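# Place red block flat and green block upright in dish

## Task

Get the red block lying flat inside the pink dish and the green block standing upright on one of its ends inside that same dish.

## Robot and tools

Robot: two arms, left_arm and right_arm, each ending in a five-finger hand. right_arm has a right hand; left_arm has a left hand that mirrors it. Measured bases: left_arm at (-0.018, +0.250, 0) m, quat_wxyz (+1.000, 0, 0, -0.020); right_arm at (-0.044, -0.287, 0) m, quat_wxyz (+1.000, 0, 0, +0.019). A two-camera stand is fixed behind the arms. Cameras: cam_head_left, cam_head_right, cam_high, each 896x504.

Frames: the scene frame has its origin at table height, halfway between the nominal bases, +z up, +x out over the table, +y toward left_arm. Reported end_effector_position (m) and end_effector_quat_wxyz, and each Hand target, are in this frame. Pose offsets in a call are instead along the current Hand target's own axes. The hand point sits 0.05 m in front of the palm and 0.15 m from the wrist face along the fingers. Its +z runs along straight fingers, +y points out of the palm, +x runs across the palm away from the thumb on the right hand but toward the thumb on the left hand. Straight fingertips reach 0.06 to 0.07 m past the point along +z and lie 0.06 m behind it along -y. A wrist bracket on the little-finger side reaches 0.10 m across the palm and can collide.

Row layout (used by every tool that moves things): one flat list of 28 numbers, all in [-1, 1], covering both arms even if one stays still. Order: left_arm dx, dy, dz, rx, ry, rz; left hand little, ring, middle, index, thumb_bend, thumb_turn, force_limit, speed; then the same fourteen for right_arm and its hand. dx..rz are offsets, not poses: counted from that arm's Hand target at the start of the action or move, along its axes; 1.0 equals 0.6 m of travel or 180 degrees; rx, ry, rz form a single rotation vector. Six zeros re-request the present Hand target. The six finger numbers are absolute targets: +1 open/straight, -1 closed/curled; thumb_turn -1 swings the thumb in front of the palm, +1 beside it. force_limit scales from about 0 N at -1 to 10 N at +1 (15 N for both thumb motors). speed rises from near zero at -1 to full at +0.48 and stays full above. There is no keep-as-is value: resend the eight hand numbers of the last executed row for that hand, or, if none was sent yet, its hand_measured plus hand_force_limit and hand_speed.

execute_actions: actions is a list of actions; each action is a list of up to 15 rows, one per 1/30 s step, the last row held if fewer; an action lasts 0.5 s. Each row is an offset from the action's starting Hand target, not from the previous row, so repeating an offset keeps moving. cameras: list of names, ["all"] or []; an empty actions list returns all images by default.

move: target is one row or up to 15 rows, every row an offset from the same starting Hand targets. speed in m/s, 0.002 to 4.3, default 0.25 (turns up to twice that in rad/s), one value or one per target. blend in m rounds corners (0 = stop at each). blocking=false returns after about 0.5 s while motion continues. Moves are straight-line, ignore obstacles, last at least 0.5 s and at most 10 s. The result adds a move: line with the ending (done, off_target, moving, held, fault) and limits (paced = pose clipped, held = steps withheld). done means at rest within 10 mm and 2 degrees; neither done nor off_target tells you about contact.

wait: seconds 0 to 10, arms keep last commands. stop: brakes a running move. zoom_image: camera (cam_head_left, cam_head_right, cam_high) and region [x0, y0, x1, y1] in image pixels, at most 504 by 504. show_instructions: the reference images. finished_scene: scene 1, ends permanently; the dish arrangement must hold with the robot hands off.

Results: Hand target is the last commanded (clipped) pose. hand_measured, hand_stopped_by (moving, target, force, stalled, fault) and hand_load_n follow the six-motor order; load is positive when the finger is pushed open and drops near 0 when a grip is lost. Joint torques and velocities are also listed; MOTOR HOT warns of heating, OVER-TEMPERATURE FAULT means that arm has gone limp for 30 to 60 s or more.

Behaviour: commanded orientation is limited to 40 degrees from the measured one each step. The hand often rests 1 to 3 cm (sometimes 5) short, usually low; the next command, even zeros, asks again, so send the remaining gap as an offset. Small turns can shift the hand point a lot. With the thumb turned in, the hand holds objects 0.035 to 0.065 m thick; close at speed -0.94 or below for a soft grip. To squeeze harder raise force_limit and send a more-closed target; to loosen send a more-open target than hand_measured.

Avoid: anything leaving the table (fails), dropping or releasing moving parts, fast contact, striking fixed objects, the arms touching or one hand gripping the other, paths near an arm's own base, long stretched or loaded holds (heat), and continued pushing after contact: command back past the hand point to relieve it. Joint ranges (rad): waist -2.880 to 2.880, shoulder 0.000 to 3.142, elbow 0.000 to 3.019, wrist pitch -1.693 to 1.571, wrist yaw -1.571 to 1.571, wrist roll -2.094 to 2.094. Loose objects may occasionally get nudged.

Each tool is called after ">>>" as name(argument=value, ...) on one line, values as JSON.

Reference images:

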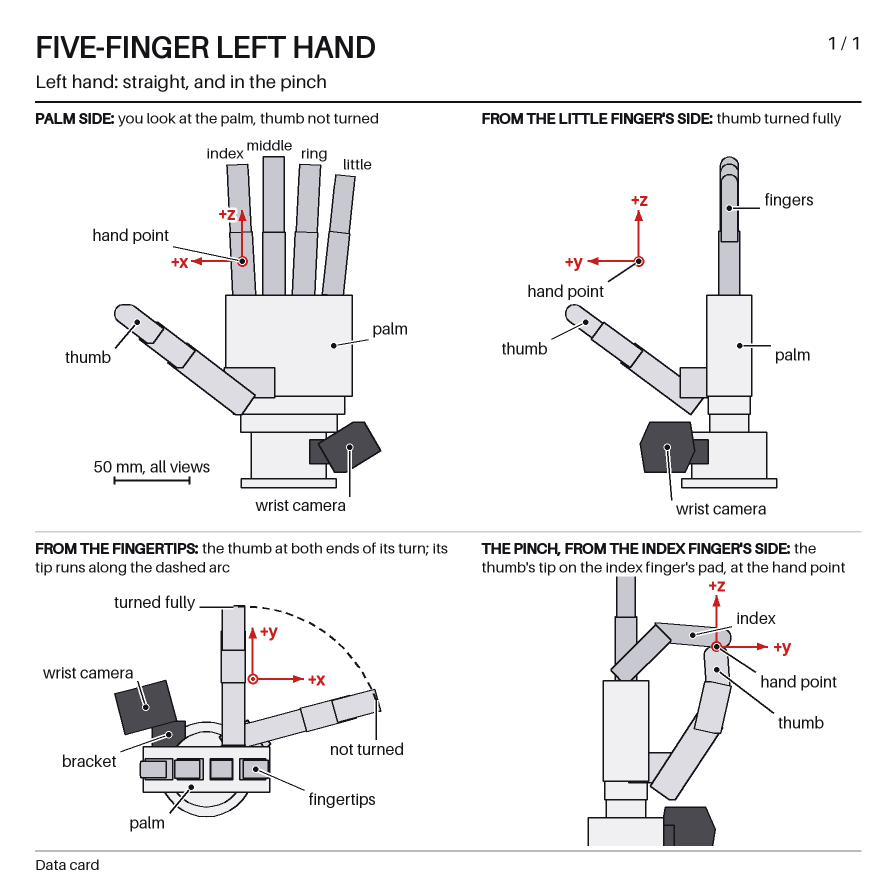

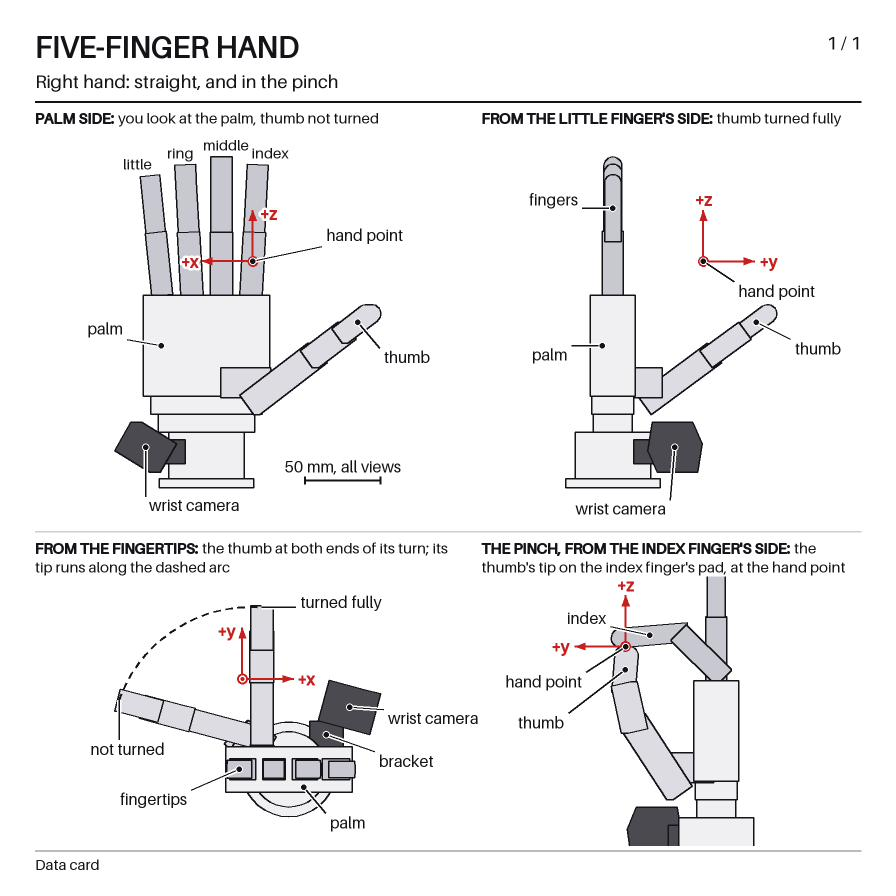

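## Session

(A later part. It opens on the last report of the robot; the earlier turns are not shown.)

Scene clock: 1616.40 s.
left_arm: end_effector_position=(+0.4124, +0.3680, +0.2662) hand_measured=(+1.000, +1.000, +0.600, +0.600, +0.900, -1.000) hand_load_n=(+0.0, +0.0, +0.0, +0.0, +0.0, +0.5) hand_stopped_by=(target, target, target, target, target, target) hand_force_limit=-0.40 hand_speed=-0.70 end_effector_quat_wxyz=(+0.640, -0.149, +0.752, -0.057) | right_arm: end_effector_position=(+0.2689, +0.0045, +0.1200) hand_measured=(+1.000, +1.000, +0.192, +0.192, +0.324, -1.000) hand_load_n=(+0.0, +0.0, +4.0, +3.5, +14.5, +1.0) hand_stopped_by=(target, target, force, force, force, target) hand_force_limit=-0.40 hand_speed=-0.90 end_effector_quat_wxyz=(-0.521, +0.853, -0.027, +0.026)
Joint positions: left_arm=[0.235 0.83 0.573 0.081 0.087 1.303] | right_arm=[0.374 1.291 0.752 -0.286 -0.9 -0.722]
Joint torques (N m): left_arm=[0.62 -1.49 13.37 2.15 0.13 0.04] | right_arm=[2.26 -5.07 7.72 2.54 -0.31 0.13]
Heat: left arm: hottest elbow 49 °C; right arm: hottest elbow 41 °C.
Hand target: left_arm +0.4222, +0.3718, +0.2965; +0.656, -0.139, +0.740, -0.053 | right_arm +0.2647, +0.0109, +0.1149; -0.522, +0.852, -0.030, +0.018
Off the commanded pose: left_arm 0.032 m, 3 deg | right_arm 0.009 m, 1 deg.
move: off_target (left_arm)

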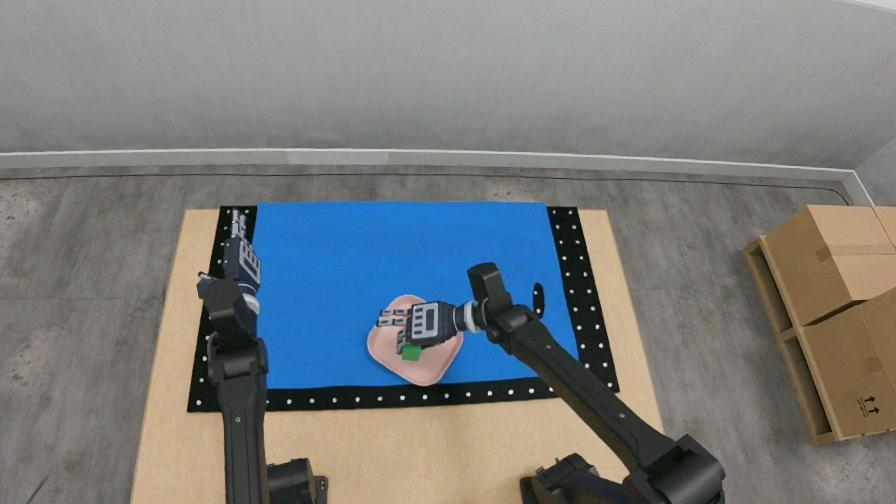

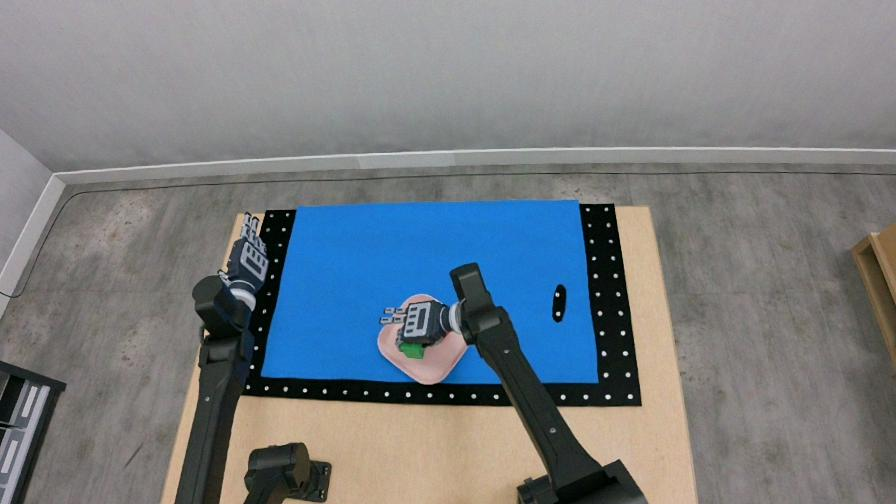

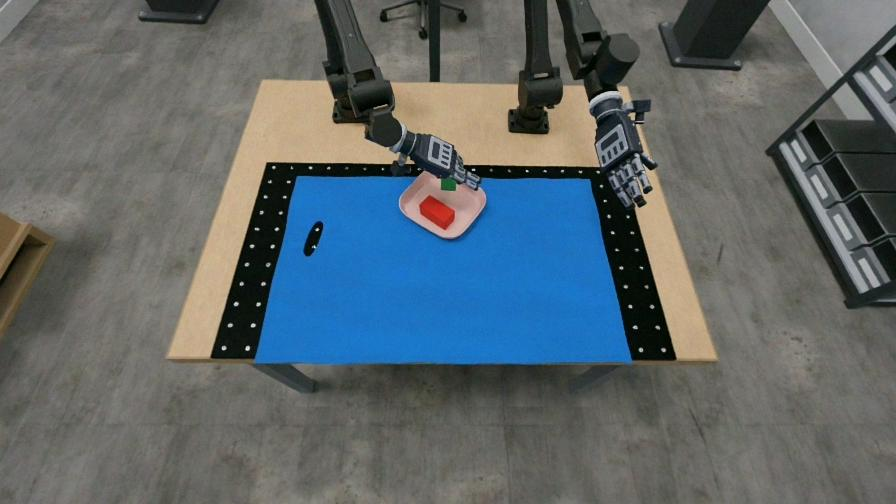

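>>> move(target=[0, 0, 0, 0, 0, 0, 1, 1, 0.6, 0.6, 0.9, -1, -0.4, -0.7, -0.0053, 0.0395, 0.0253, 0, 0, 0, 1, 1, -0.5, -0.4, 0.0, -1, -0.4, -0.9], speed=0.07, cameras=["all"])

>>> zoom_image(camera="cam_head_right", region=[370, 290, 490, 400])

>>> zoom_image(camera="cam_high", region=[390, 130, 510, 250])

Scene clock: 1637.33 s.
left_arm: end_effector_position=(+0.4124, +0.3680, +0.2662) hand_measured=(+1.000, +1.000, +0.600, +0.600, +0.900, -1.000) hand_load_n=(+0.0, +0.0, +0.0, +0.0, +0.0, +0.0) hand_stopped_by=(target, target, target, target, target, target) hand_force_limit=-0.40 hand_speed=-0.70 end_effector_quat_wxyz=(+0.640, -0.149, +0.752, -0.057) | right_arm: end_effector_position=(+0.2666, +0.0069, +0.0915) hand_measured=(+1.000, +1.000, +0.192, +0.192, +0.324, -1.000) hand_load_n=(+0.0, +0.0, +4.0, +3.0, +14.5, +1.0) hand_stopped_by=(target, target, force, force, force, target) hand_force_limit=-0.40 hand_speed=-0.90 end_effector_quat_wxyz=(-0.520, +0.853, -0.027, +0.026)
Joint positions: left_arm=[0.235 0.83 0.573 0.081 0.087 1.303] | right_arm=[0.383 1.339 0.705 -0.181 -0.892 -0.709]
Joint torques (N m): left_arm=[0.38 -1.55 13.34 2.21 0.13 0.03] | right_arm=[2.32 -5.3 7.32 2.54 -0.3 0.13]
Heat: left arm: hottest elbow 49 °C; right arm: hottest elbow 40 °C.
Hand target: left_arm +0.4222, +0.3718, +0.2965; +0.656, -0.139, +0.740, -0.053 | right_arm +0.2617, +0.0139, +0.0869; -0.522, +0.852, -0.030, +0.018
Off the commanded pose: left_arm 0.032 m, 3 deg | right_arm 0.010 m, 1 deg.
move: off_target (left_arm)

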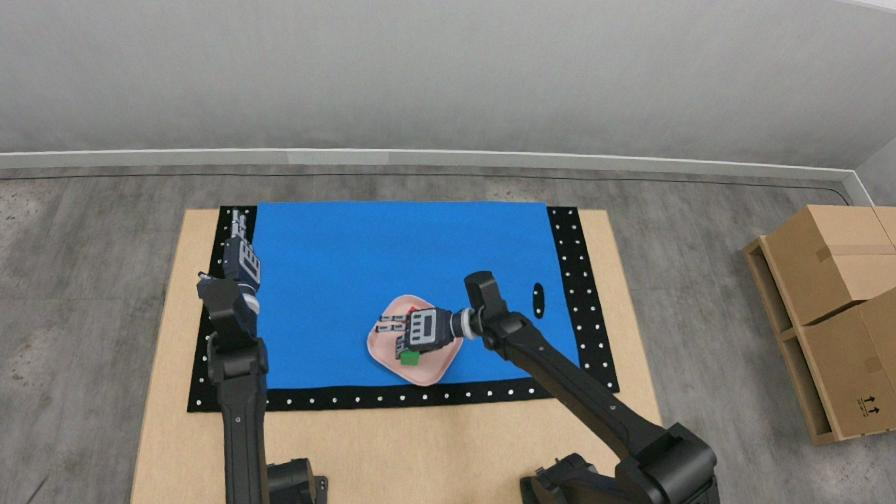

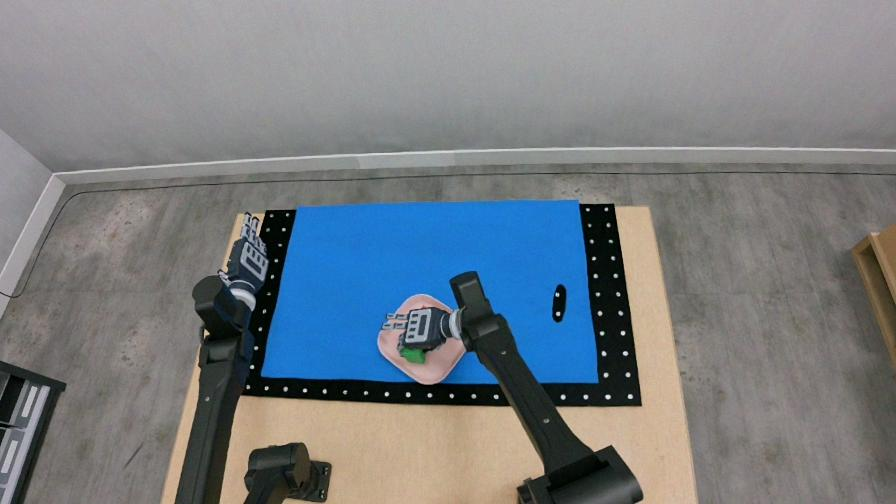

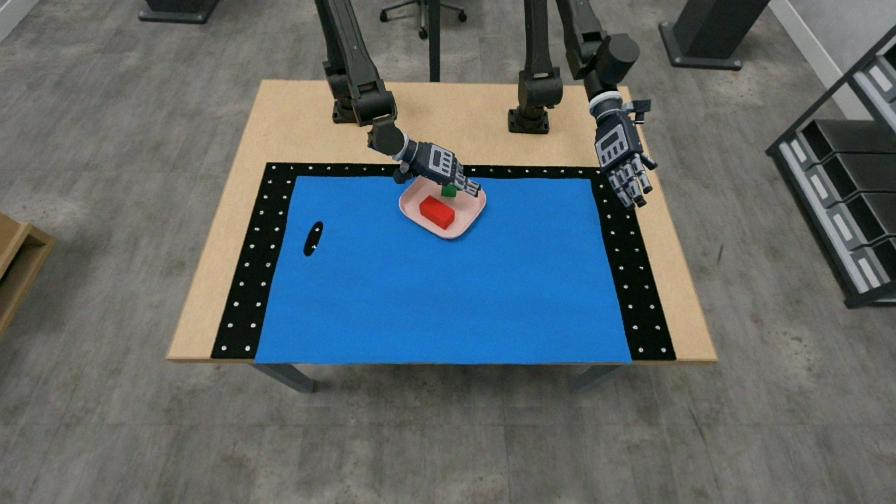

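Scaled by 4.200.

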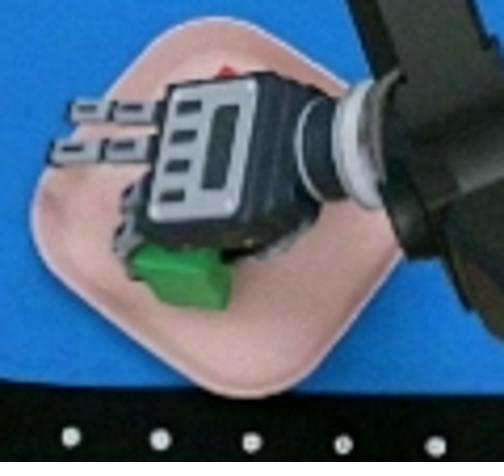

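Scaled by 4.200.

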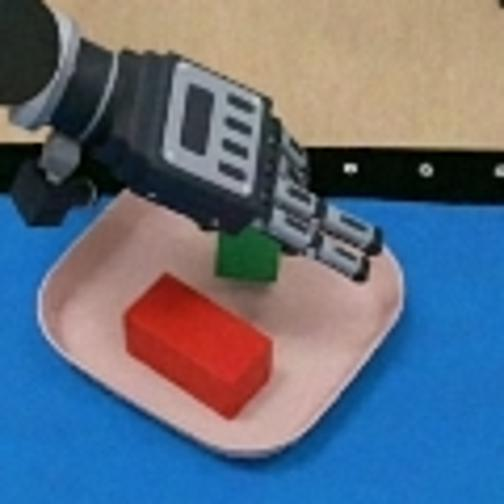

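>>> move(target=[0, 0, 0, 0, 0, 0, 1, 1, 0.6, 0.6, 0.9, -1, -0.4, -0.7, 0, 0.0178, 0.0091, 0, 0, 0, 1, 1, -0.5, -0.4, 0.0, -1, -0.4, -0.9], speed=0.04, cameras=["all"])

>>> zoom_image(camera="cam_high", region=[420, 160, 480, 220])

>>> zoom_image(camera="cam_head_left", region=[370, 310, 450, 390])

Scene clock: 1650.60 s.
left_arm: end_effector_position=(+0.4124, +0.3680, +0.2662) hand_measured=(+1.000, +1.000, +0.600, +0.600, +0.900, -1.000) hand_load_n=(+0.0, +0.0, +0.0, +0.0, +0.0, +0.5) hand_stopped_by=(target, target, target, target, target, target) hand_force_limit=-0.40 hand_speed=-0.70 end_effector_quat_wxyz=(+0.640, -0.149, +0.752, -0.057) | right_arm: end_effector_position=(+0.2670, +0.0071, +0.0800) hand_measured=(+1.000, +1.000, +0.192, +0.192, +0.324, -1.000) hand_load_n=(+0.0, +0.0, +4.0, +3.5, +14.5, +1.0) hand_stopped_by=(target, target, force, force, force, target) hand_force_limit=-0.40 hand_speed=-0.90 end_effector_quat_wxyz=(-0.521, +0.853, -0.027, +0.027)
Joint positions: left_arm=[0.235 0.83 0.573 0.081 0.087 1.303] | right_arm=[0.383 1.364 0.689 -0.14 -0.892 -0.709]
Joint torques (N m): left_arm=[0.44 -1.2 13.41 2.24 0.11 0.06] | right_arm=[2.32 -5.36 7.08 2.54 -0.31 0.13]
Heat: left arm: hottest elbow 49 °C; right arm: hottest elbow 39 °C.
Hand target: left_arm +0.4222, +0.3718, +0.2965; +0.656, -0.139, +0.740, -0.053 | right_arm +0.2617, +0.0139, +0.0749; -0.522, +0.852, -0.030, +0.018
Off the commanded pose: left_arm 0.032 m, 3 deg | right_arm 0.010 m, 1 deg.
move: off_target (left_arm)

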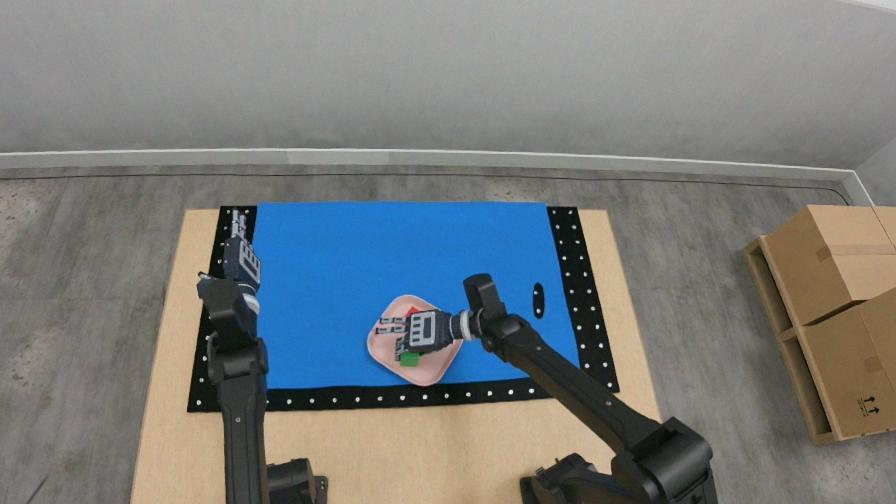

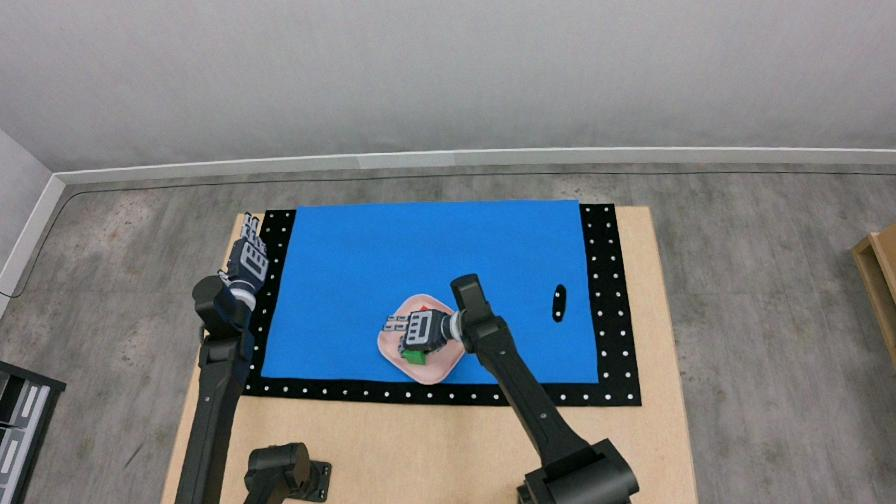

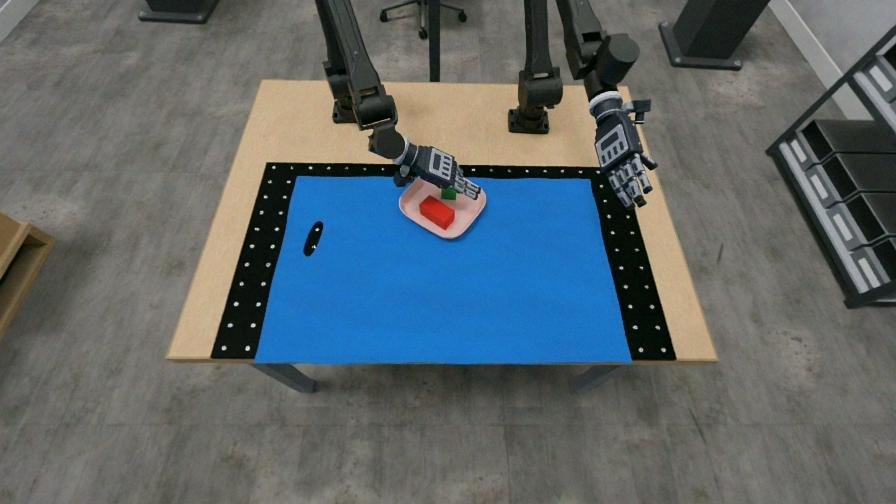

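Scaled by 8.400.

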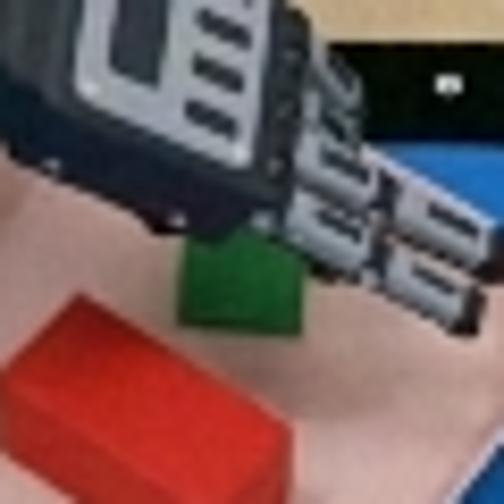

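Scaled by 6.300.

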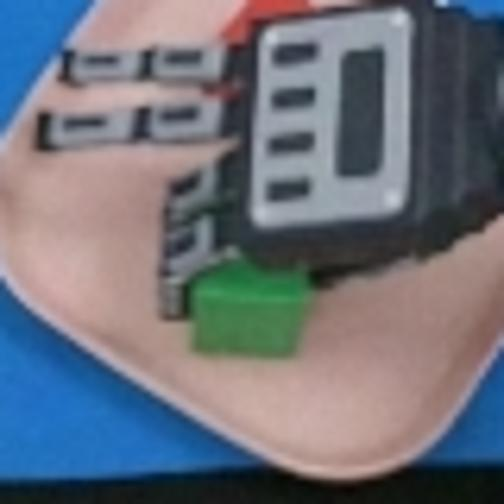

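>>> move(target=[0, 0, 0, 0, 0, 0, 1, 1, 0.6, 0.6, 0.9, -1, -0.4, -0.7, 0, 0.0119, 0.0061, 0, 0, 0, 1, 1, -0.5, -0.4, 0.0, -1, -0.4, -0.9], speed=0.04, cameras=["all"])

>>> zoom_image(camera="cam_high", region=[420, 160, 480, 220])

>>> zoom_image(camera="cam_head_left", region=[370, 310, 450, 390])

Scene clock: 1676.87 s.
left_arm: end_effector_position=(+0.4124, +0.3680, +0.2662) hand_measured=(+1.000, +1.000, +0.600, +0.600, +0.900, -1.000) hand_load_n=(+0.0, +0.0, +0.0, +0.5, +0.0, +0.5) hand_stopped_by=(target, target, target, target, target, target) hand_force_limit=-0.40 hand_speed=-0.70 end_effector_quat_wxyz=(+0.640, -0.149, +0.752, -0.057) | right_arm: end_effector_position=(+0.2697, +0.0090, +0.0791) hand_measured=(+1.000, +1.000, +0.192, +0.192, +0.324, -1.000) hand_load_n=(-0.5, +0.0, +4.0, +3.0, +14.5, +1.5) hand_stopped_by=(target, target, force, force, force, target) hand_force_limit=-0.40 hand_speed=-0.90 end_effector_quat_wxyz=(-0.524, +0.850, -0.029, +0.030)
Joint positions: left_arm=[0.235 0.83 0.573 0.081 0.087 1.303] | right_arm=[0.383 1.371 0.686 -0.111 -0.892 -0.694]
Joint torques (N m): left_arm=[0.67 -1.32 13.31 2.19 0.11 0.04] | right_arm=[2.32 -4.78 6.46 2.47 -0.3 0.06]
Heat: left arm: hottest elbow 49 °C; right arm: hottest elbow 39 °C.
Hand target: left_arm +0.4222, +0.3718, +0.2965; +0.656, -0.139, +0.740, -0.053 | right_arm +0.2617, +0.0140, +0.0669; -0.522, +0.852, -0.030, +0.018
Off the commanded pose: left_arm 0.032 m, 3 deg | right_arm 0.015 m, 1 deg.
move: off_target (left_arm, right_arm)

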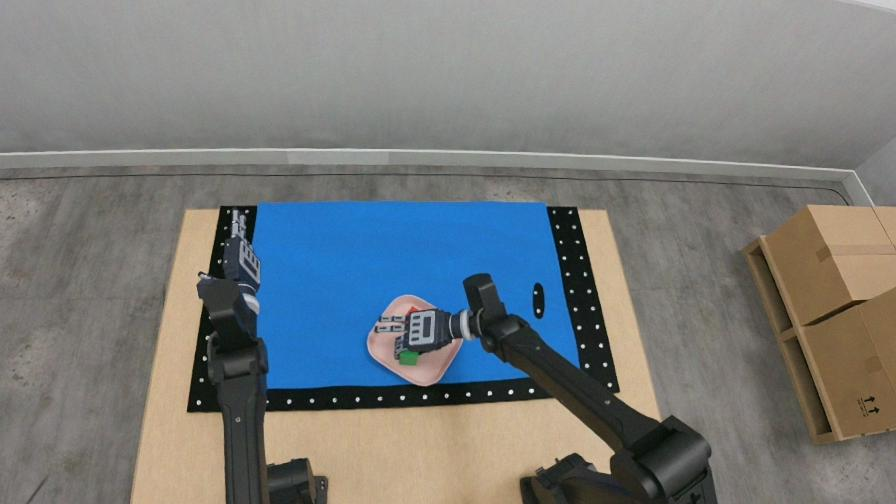

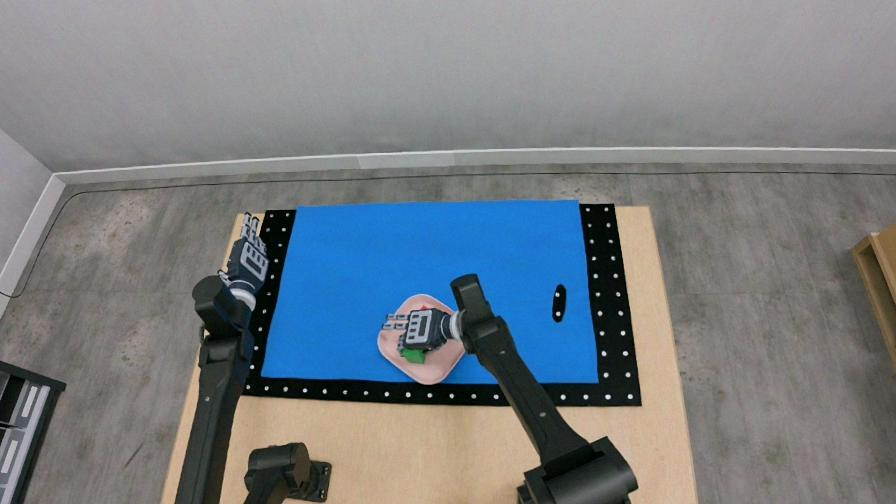

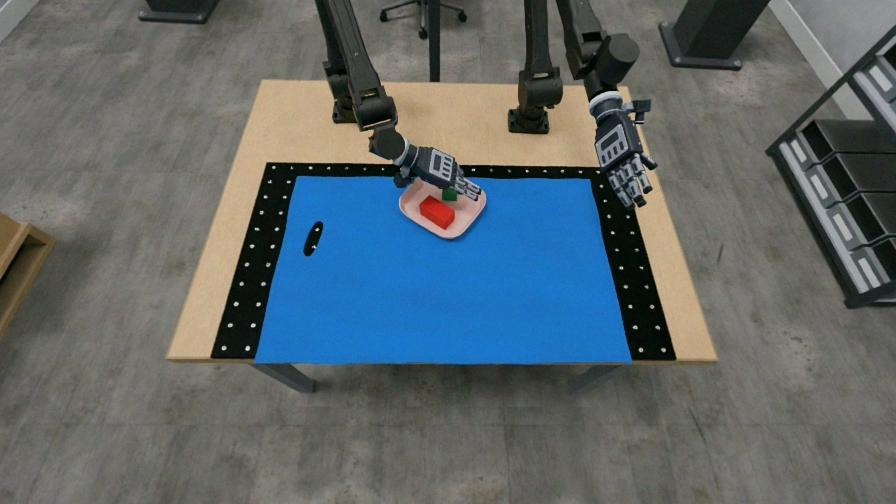

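Scaled by 8.400.

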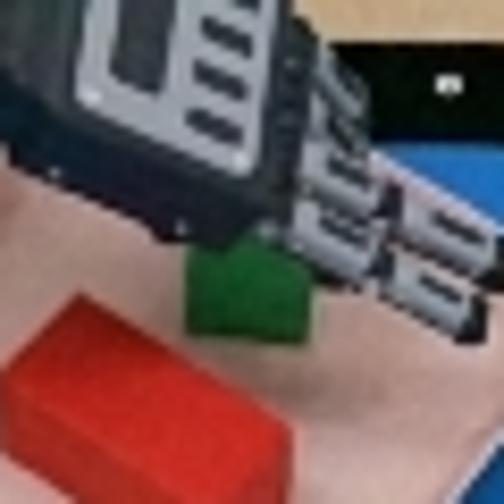

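Scaled by 6.300.

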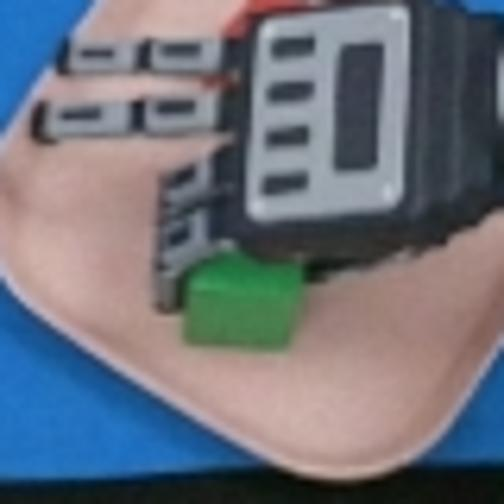

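>>> move(target=[[0, 0, 0, 0, 0, 0, 1, 1, 0.6, 0.6, 0.9, -1, -0.4, -0.7, 0, -0.0119, -0.0061, 0, 0, 0, 1, 1, -0.5, -0.4, 0.0, -1, -0.4, -0.9]], speed=0.04, cameras=[])

>>> move(target=[0, 0, 0, 0, 0, 0, 1, 1, 0.6, 0.6, 0.9, -1, -0.4, -0.7, 0, 0, 0, 0, 0, 0, 1, 1, 0.28, 0.28, 0.42, -1, -0.4, -0.9], speed=0.04, cameras=["all"])

>>> zoom_image(camera="cam_high", region=[420, 160, 480, 220])

>>> zoom_image(camera="cam_head_left", region=[370, 310, 450, 390])

Scene clock: 1698.87 s.
left_arm: end_effector_position=(+0.4124, +0.3680, +0.2662) hand_measured=(+1.000, +1.000, +0.600, +0.600, +0.900, -1.000) hand_load_n=(+0.0, +0.0, +0.0, +0.0, +0.0, +0.0) hand_stopped_by=(target, target, target, target, target, target) hand_force_limit=-0.40 hand_speed=-0.70 end_effector_quat_wxyz=(+0.640, -0.149, +0.752, -0.057) | right_arm: end_effector_position=(+0.2697, +0.0090, +0.0791) hand_measured=(+1.000, +1.000, +0.192, +0.192, +0.324, -1.000) hand_load_n=(+0.0, +0.0, +4.0, +2.5, +14.5, +1.5) hand_stopped_by=(target, target, force, force, force, target) hand_force_limit=-0.40 hand_speed=-0.90 end_effector_quat_wxyz=(-0.524, +0.850, -0.029, +0.030)
Joint positions: left_arm=[0.235 0.83 0.573 0.081 0.087 1.303] | right_arm=[0.383 1.371 0.686 -0.111 -0.892 -0.694]
Joint torques (N m): left_arm=[0.85 -1.32 13.38 2.17 0.11 0.05] | right_arm=[2.32 -5.89 7.28 1.42 -0.29 0.07]
Heat: left arm: hottest elbow 49 °C; right arm: hottest elbow 38 °C.
Hand target: left_arm +0.4222, +0.3718, +0.2965; +0.656, -0.139, +0.740, -0.053 | right_arm +0.2617, +0.0139, +0.0749; -0.522, +0.852, -0.030, +0.018
Off the commanded pose: left_arm 0.032 m, 3 deg | right_arm 0.010 m, 1 deg.
move: off_target (left_arm)
No camera images: "cameras" was empty.

Scene clock: 1700.10 s.
left_arm: end_effector_position=(+0.4124, +0.3680, +0.2662) hand_measured=(+1.000, +1.000, +0.600, +0.600, +0.900, -1.000) hand_load_n=(+0.0, +0.0, +0.0, +0.0, +0.0, +0.0) hand_stopped_by=(target, target, target, target, target, target) hand_force_limit=-0.40 hand_speed=-0.70 end_effector_quat_wxyz=(+0.640, -0.149, +0.752, -0.057) | right_arm: end_effector_position=(+0.2697, +0.0090, +0.0791) hand_measured=(+1.000, +1.000, +0.280, +0.280, +0.420, -1.000) hand_load_n=(+0.0, +0.0, +0.0, +0.0, +0.0, +0.0) hand_stopped_by=(target, target, target, target, target, target) hand_force_limit=-0.40 hand_speed=-0.90 end_effector_quat_wxyz=(-0.524, +0.850, -0.029, +0.030)
Joint positions: left_arm=[0.235 0.83 0.573 0.081 0.087 1.303] | right_arm=[0.383 1.371 0.686 -0.111 -0.892 -0.694]
Joint torques (N m): left_arm=[0.67 -1.55 13.3 2.22 0.13 0.06] | right_arm=[2.37 -5.89 7.28 1.42 -0.29 0.07]
Heat: left arm: hottest elbow 50 °C; right arm: hottest elbow 38 °C.
Hand target: left_arm +0.4222, +0.3718, +0.2965; +0.656, -0.139, +0.740, -0.053 | right_arm +0.2617, +0.0139, +0.0749; -0.522, +0.852, -0.030, +0.018
Off the commanded pose: left_arm 0.032 m, 3 deg | right_arm 0.010 m, 1 deg.
move: off_target (left_arm)

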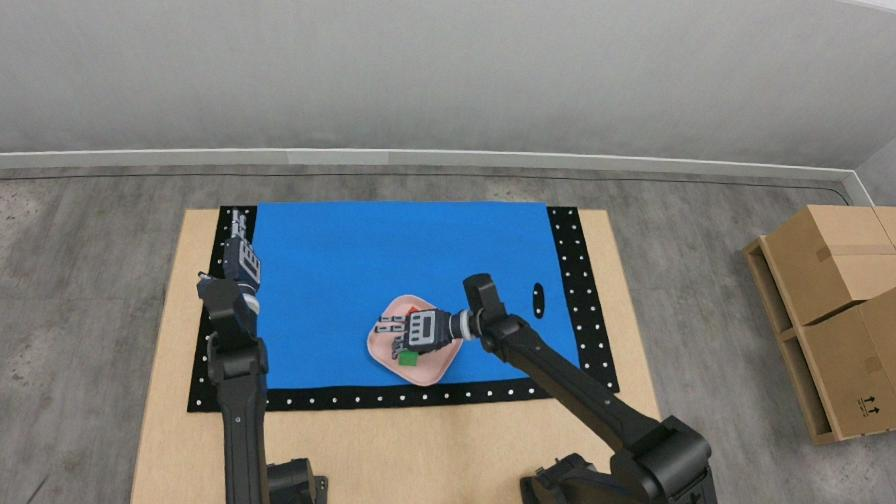

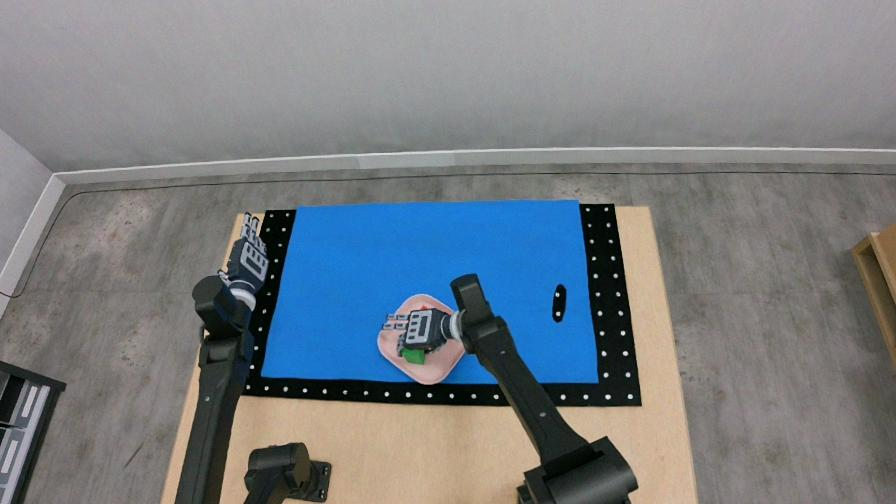

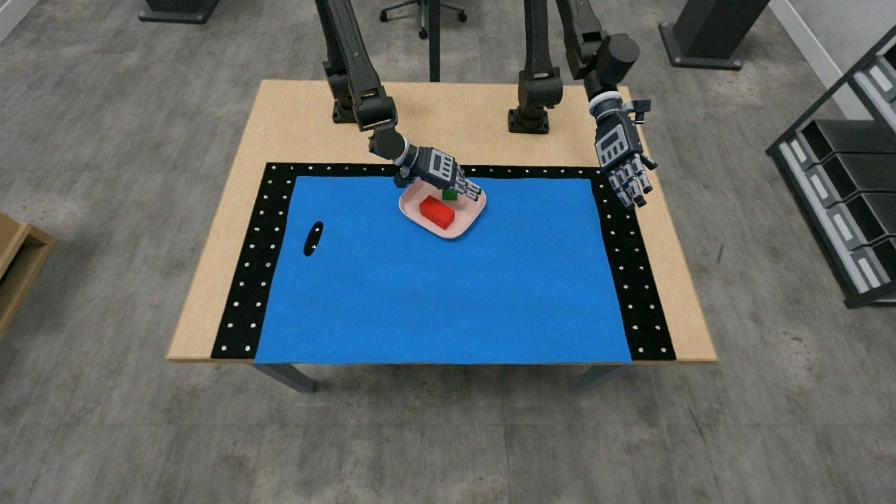

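Scaled by 8.400.

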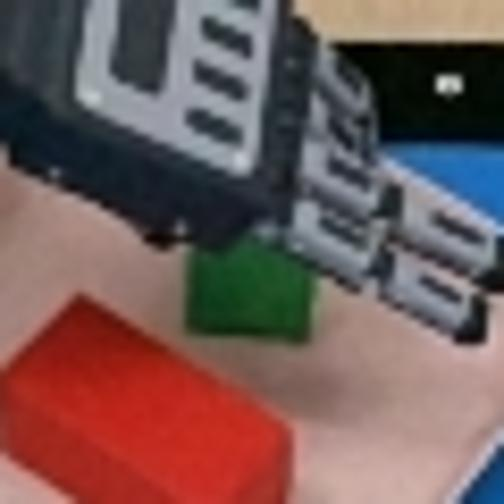

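Scaled by 6.300.

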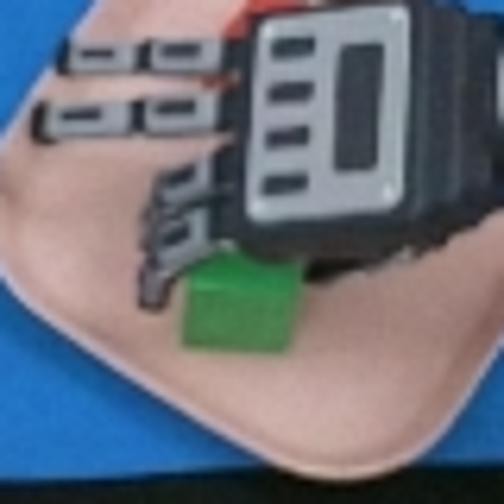

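>>> move(target=[[0, 0, 0, 0, 0, 0, 1, 1, 0.6, 0.6, 0.9, -1, -0.4, -0.7, 0, 0, 0, 0, 0, 0, 1, 1, 0.9, 0.9, 1, -1, -0.4, -0.7], [0, 0, 0, 0, 0, 0, 1, 1, 0.6, 0.6, 0.9, -1, -0.4, -0.7, 0, -0.223, -0.1135, 0, 0, 0, 1, 1, 0.9, 0.9, 1, -1, -0.4, -0.7], [0, 0, 0, 0, 0, 0, 1, 1, 0.6, 0.6, 0.9, -1, -0.4, -0.7, 0.0588, -0.0577, -0.4375, 0, 0, 0, 1, 1, 0.9, 0.9, 1, -1, -0.4, -0.7]], speed=[0.1, 0.12, 0.2], blend=[0, 0.02, 0], cameras=["all"])

>>> zoom_image(camera="cam_high", region=[390, 150, 500, 250])

>>> zoom_image(camera="cam_head_left", region=[350, 280, 480, 400])

>>> zoom_image(camera="cam_head_right", region=[360, 280, 490, 400])

Scene clock: 1729.50 s.
left_arm: end_effector_position=(+0.4124, +0.3680, +0.2662) hand_measured=(+1.000, +1.000, +0.600, +0.600, +0.900, -1.000) hand_load_n=(+0.0, +0.0, +0.0, +0.0, +0.0, +0.0) hand_stopped_by=(target, target, target, target, target, target) hand_force_limit=-0.40 hand_speed=-0.70 end_effector_quat_wxyz=(+0.640, -0.149, +0.752, -0.057) | right_arm: end_effector_position=(+0.2634, -0.2006, +0.2101) hand_measured=(+1.000, +1.000, +0.900, +0.900, +1.000, -1.000) hand_load_n=(+0.0, +0.0, -0.5, +0.0, +0.0, +0.0) hand_stopped_by=(target, target, target, target, target, target) hand_force_limit=-0.40 hand_speed=-0.70 end_effector_quat_wxyz=(-0.523, +0.851, -0.044, -0.001)
Joint positions: left_arm=[0.235 0.83 0.573 0.081 0.087 1.303] | right_arm=[-0.221 1.304 1.06 -1.582 -1.084 -1.803]
Joint velocities: left_arm=[-0.015 -0.005 -0.046 -0.002 -0.081 0.051] | right_arm=[within noise]
Joint torques (N m): left_arm=[0.73 -1.44 13.39 2.15 0.12 0.06] | right_arm=[0.15 -4.6 12.94 -0.51 -0.62 -0.29]
Heat: left arm: hottest elbow 50 °C; right arm: hottest elbow 39 °C.
Hand target: left_arm +0.4222, +0.3718, +0.2965; +0.656, -0.139, +0.740, -0.053 | right_arm +0.2820, -0.2062, +0.2248; -0.522, +0.852, -0.030, +0.018
Off the commanded pose: left_arm 0.032 m, 3 deg | right_arm 0.024 m, 3 deg.
move: off_target (left_arm, right_arm)

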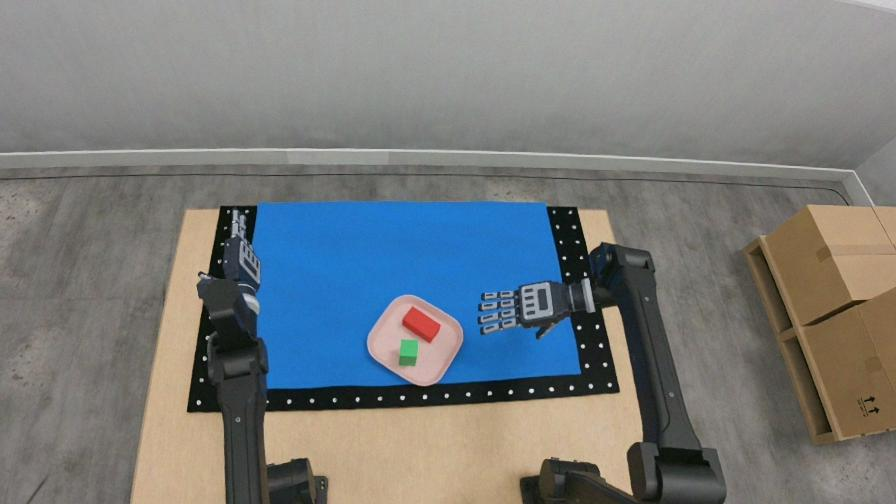

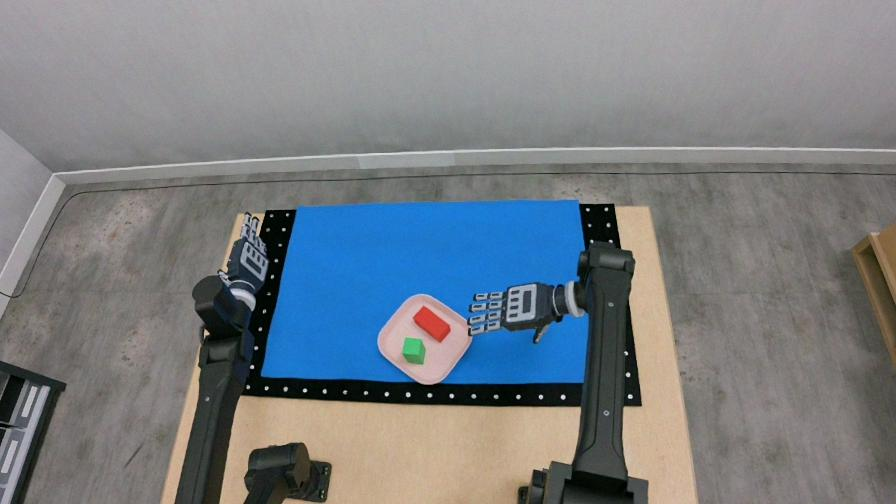

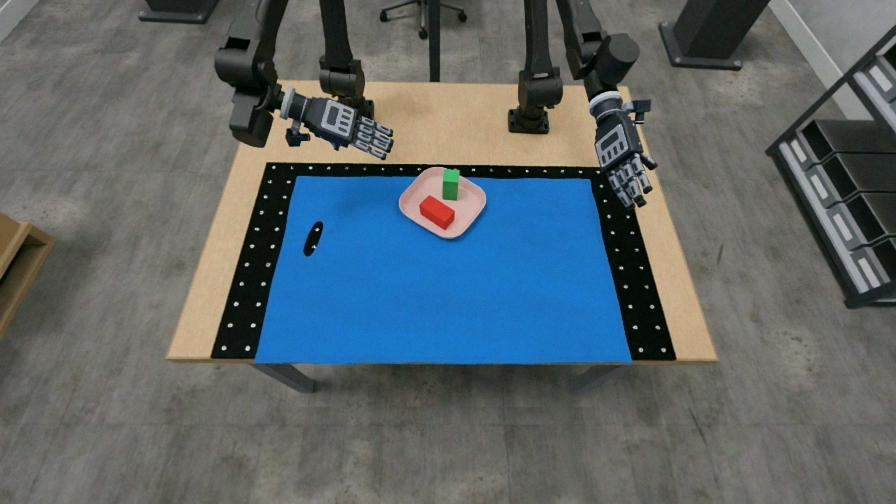

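Scaled by 4.582.

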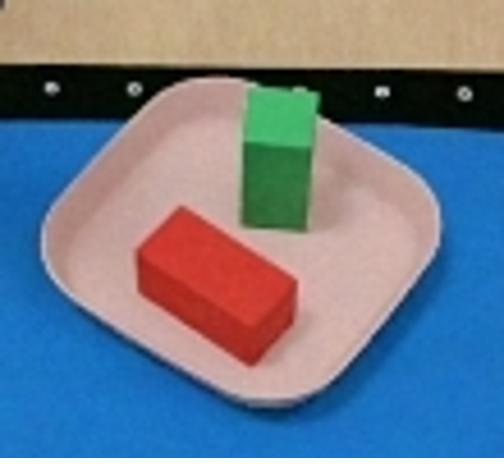

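Scaled by 3.877.

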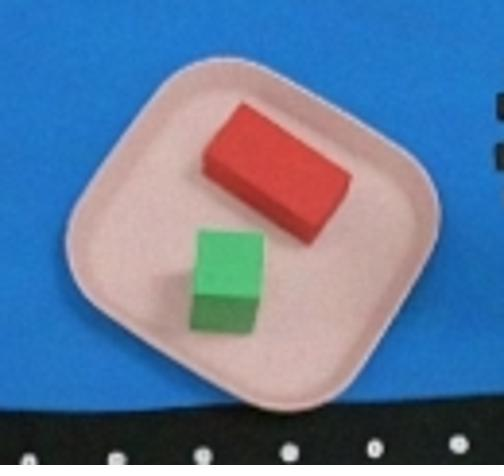

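Scaled by 3.877.

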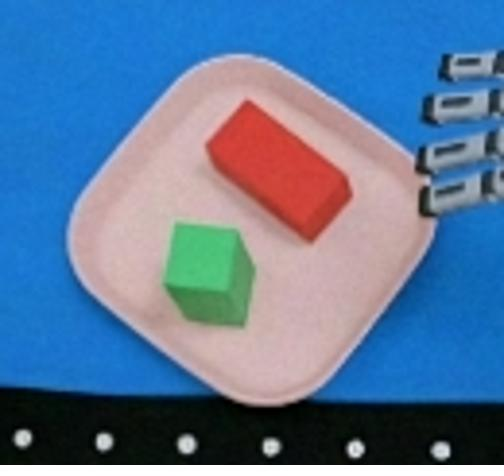

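Red lies flat in the dish and green stands upright in it. Both arms are clear.

>>> finished_scene()

The scene is finished: the task was done.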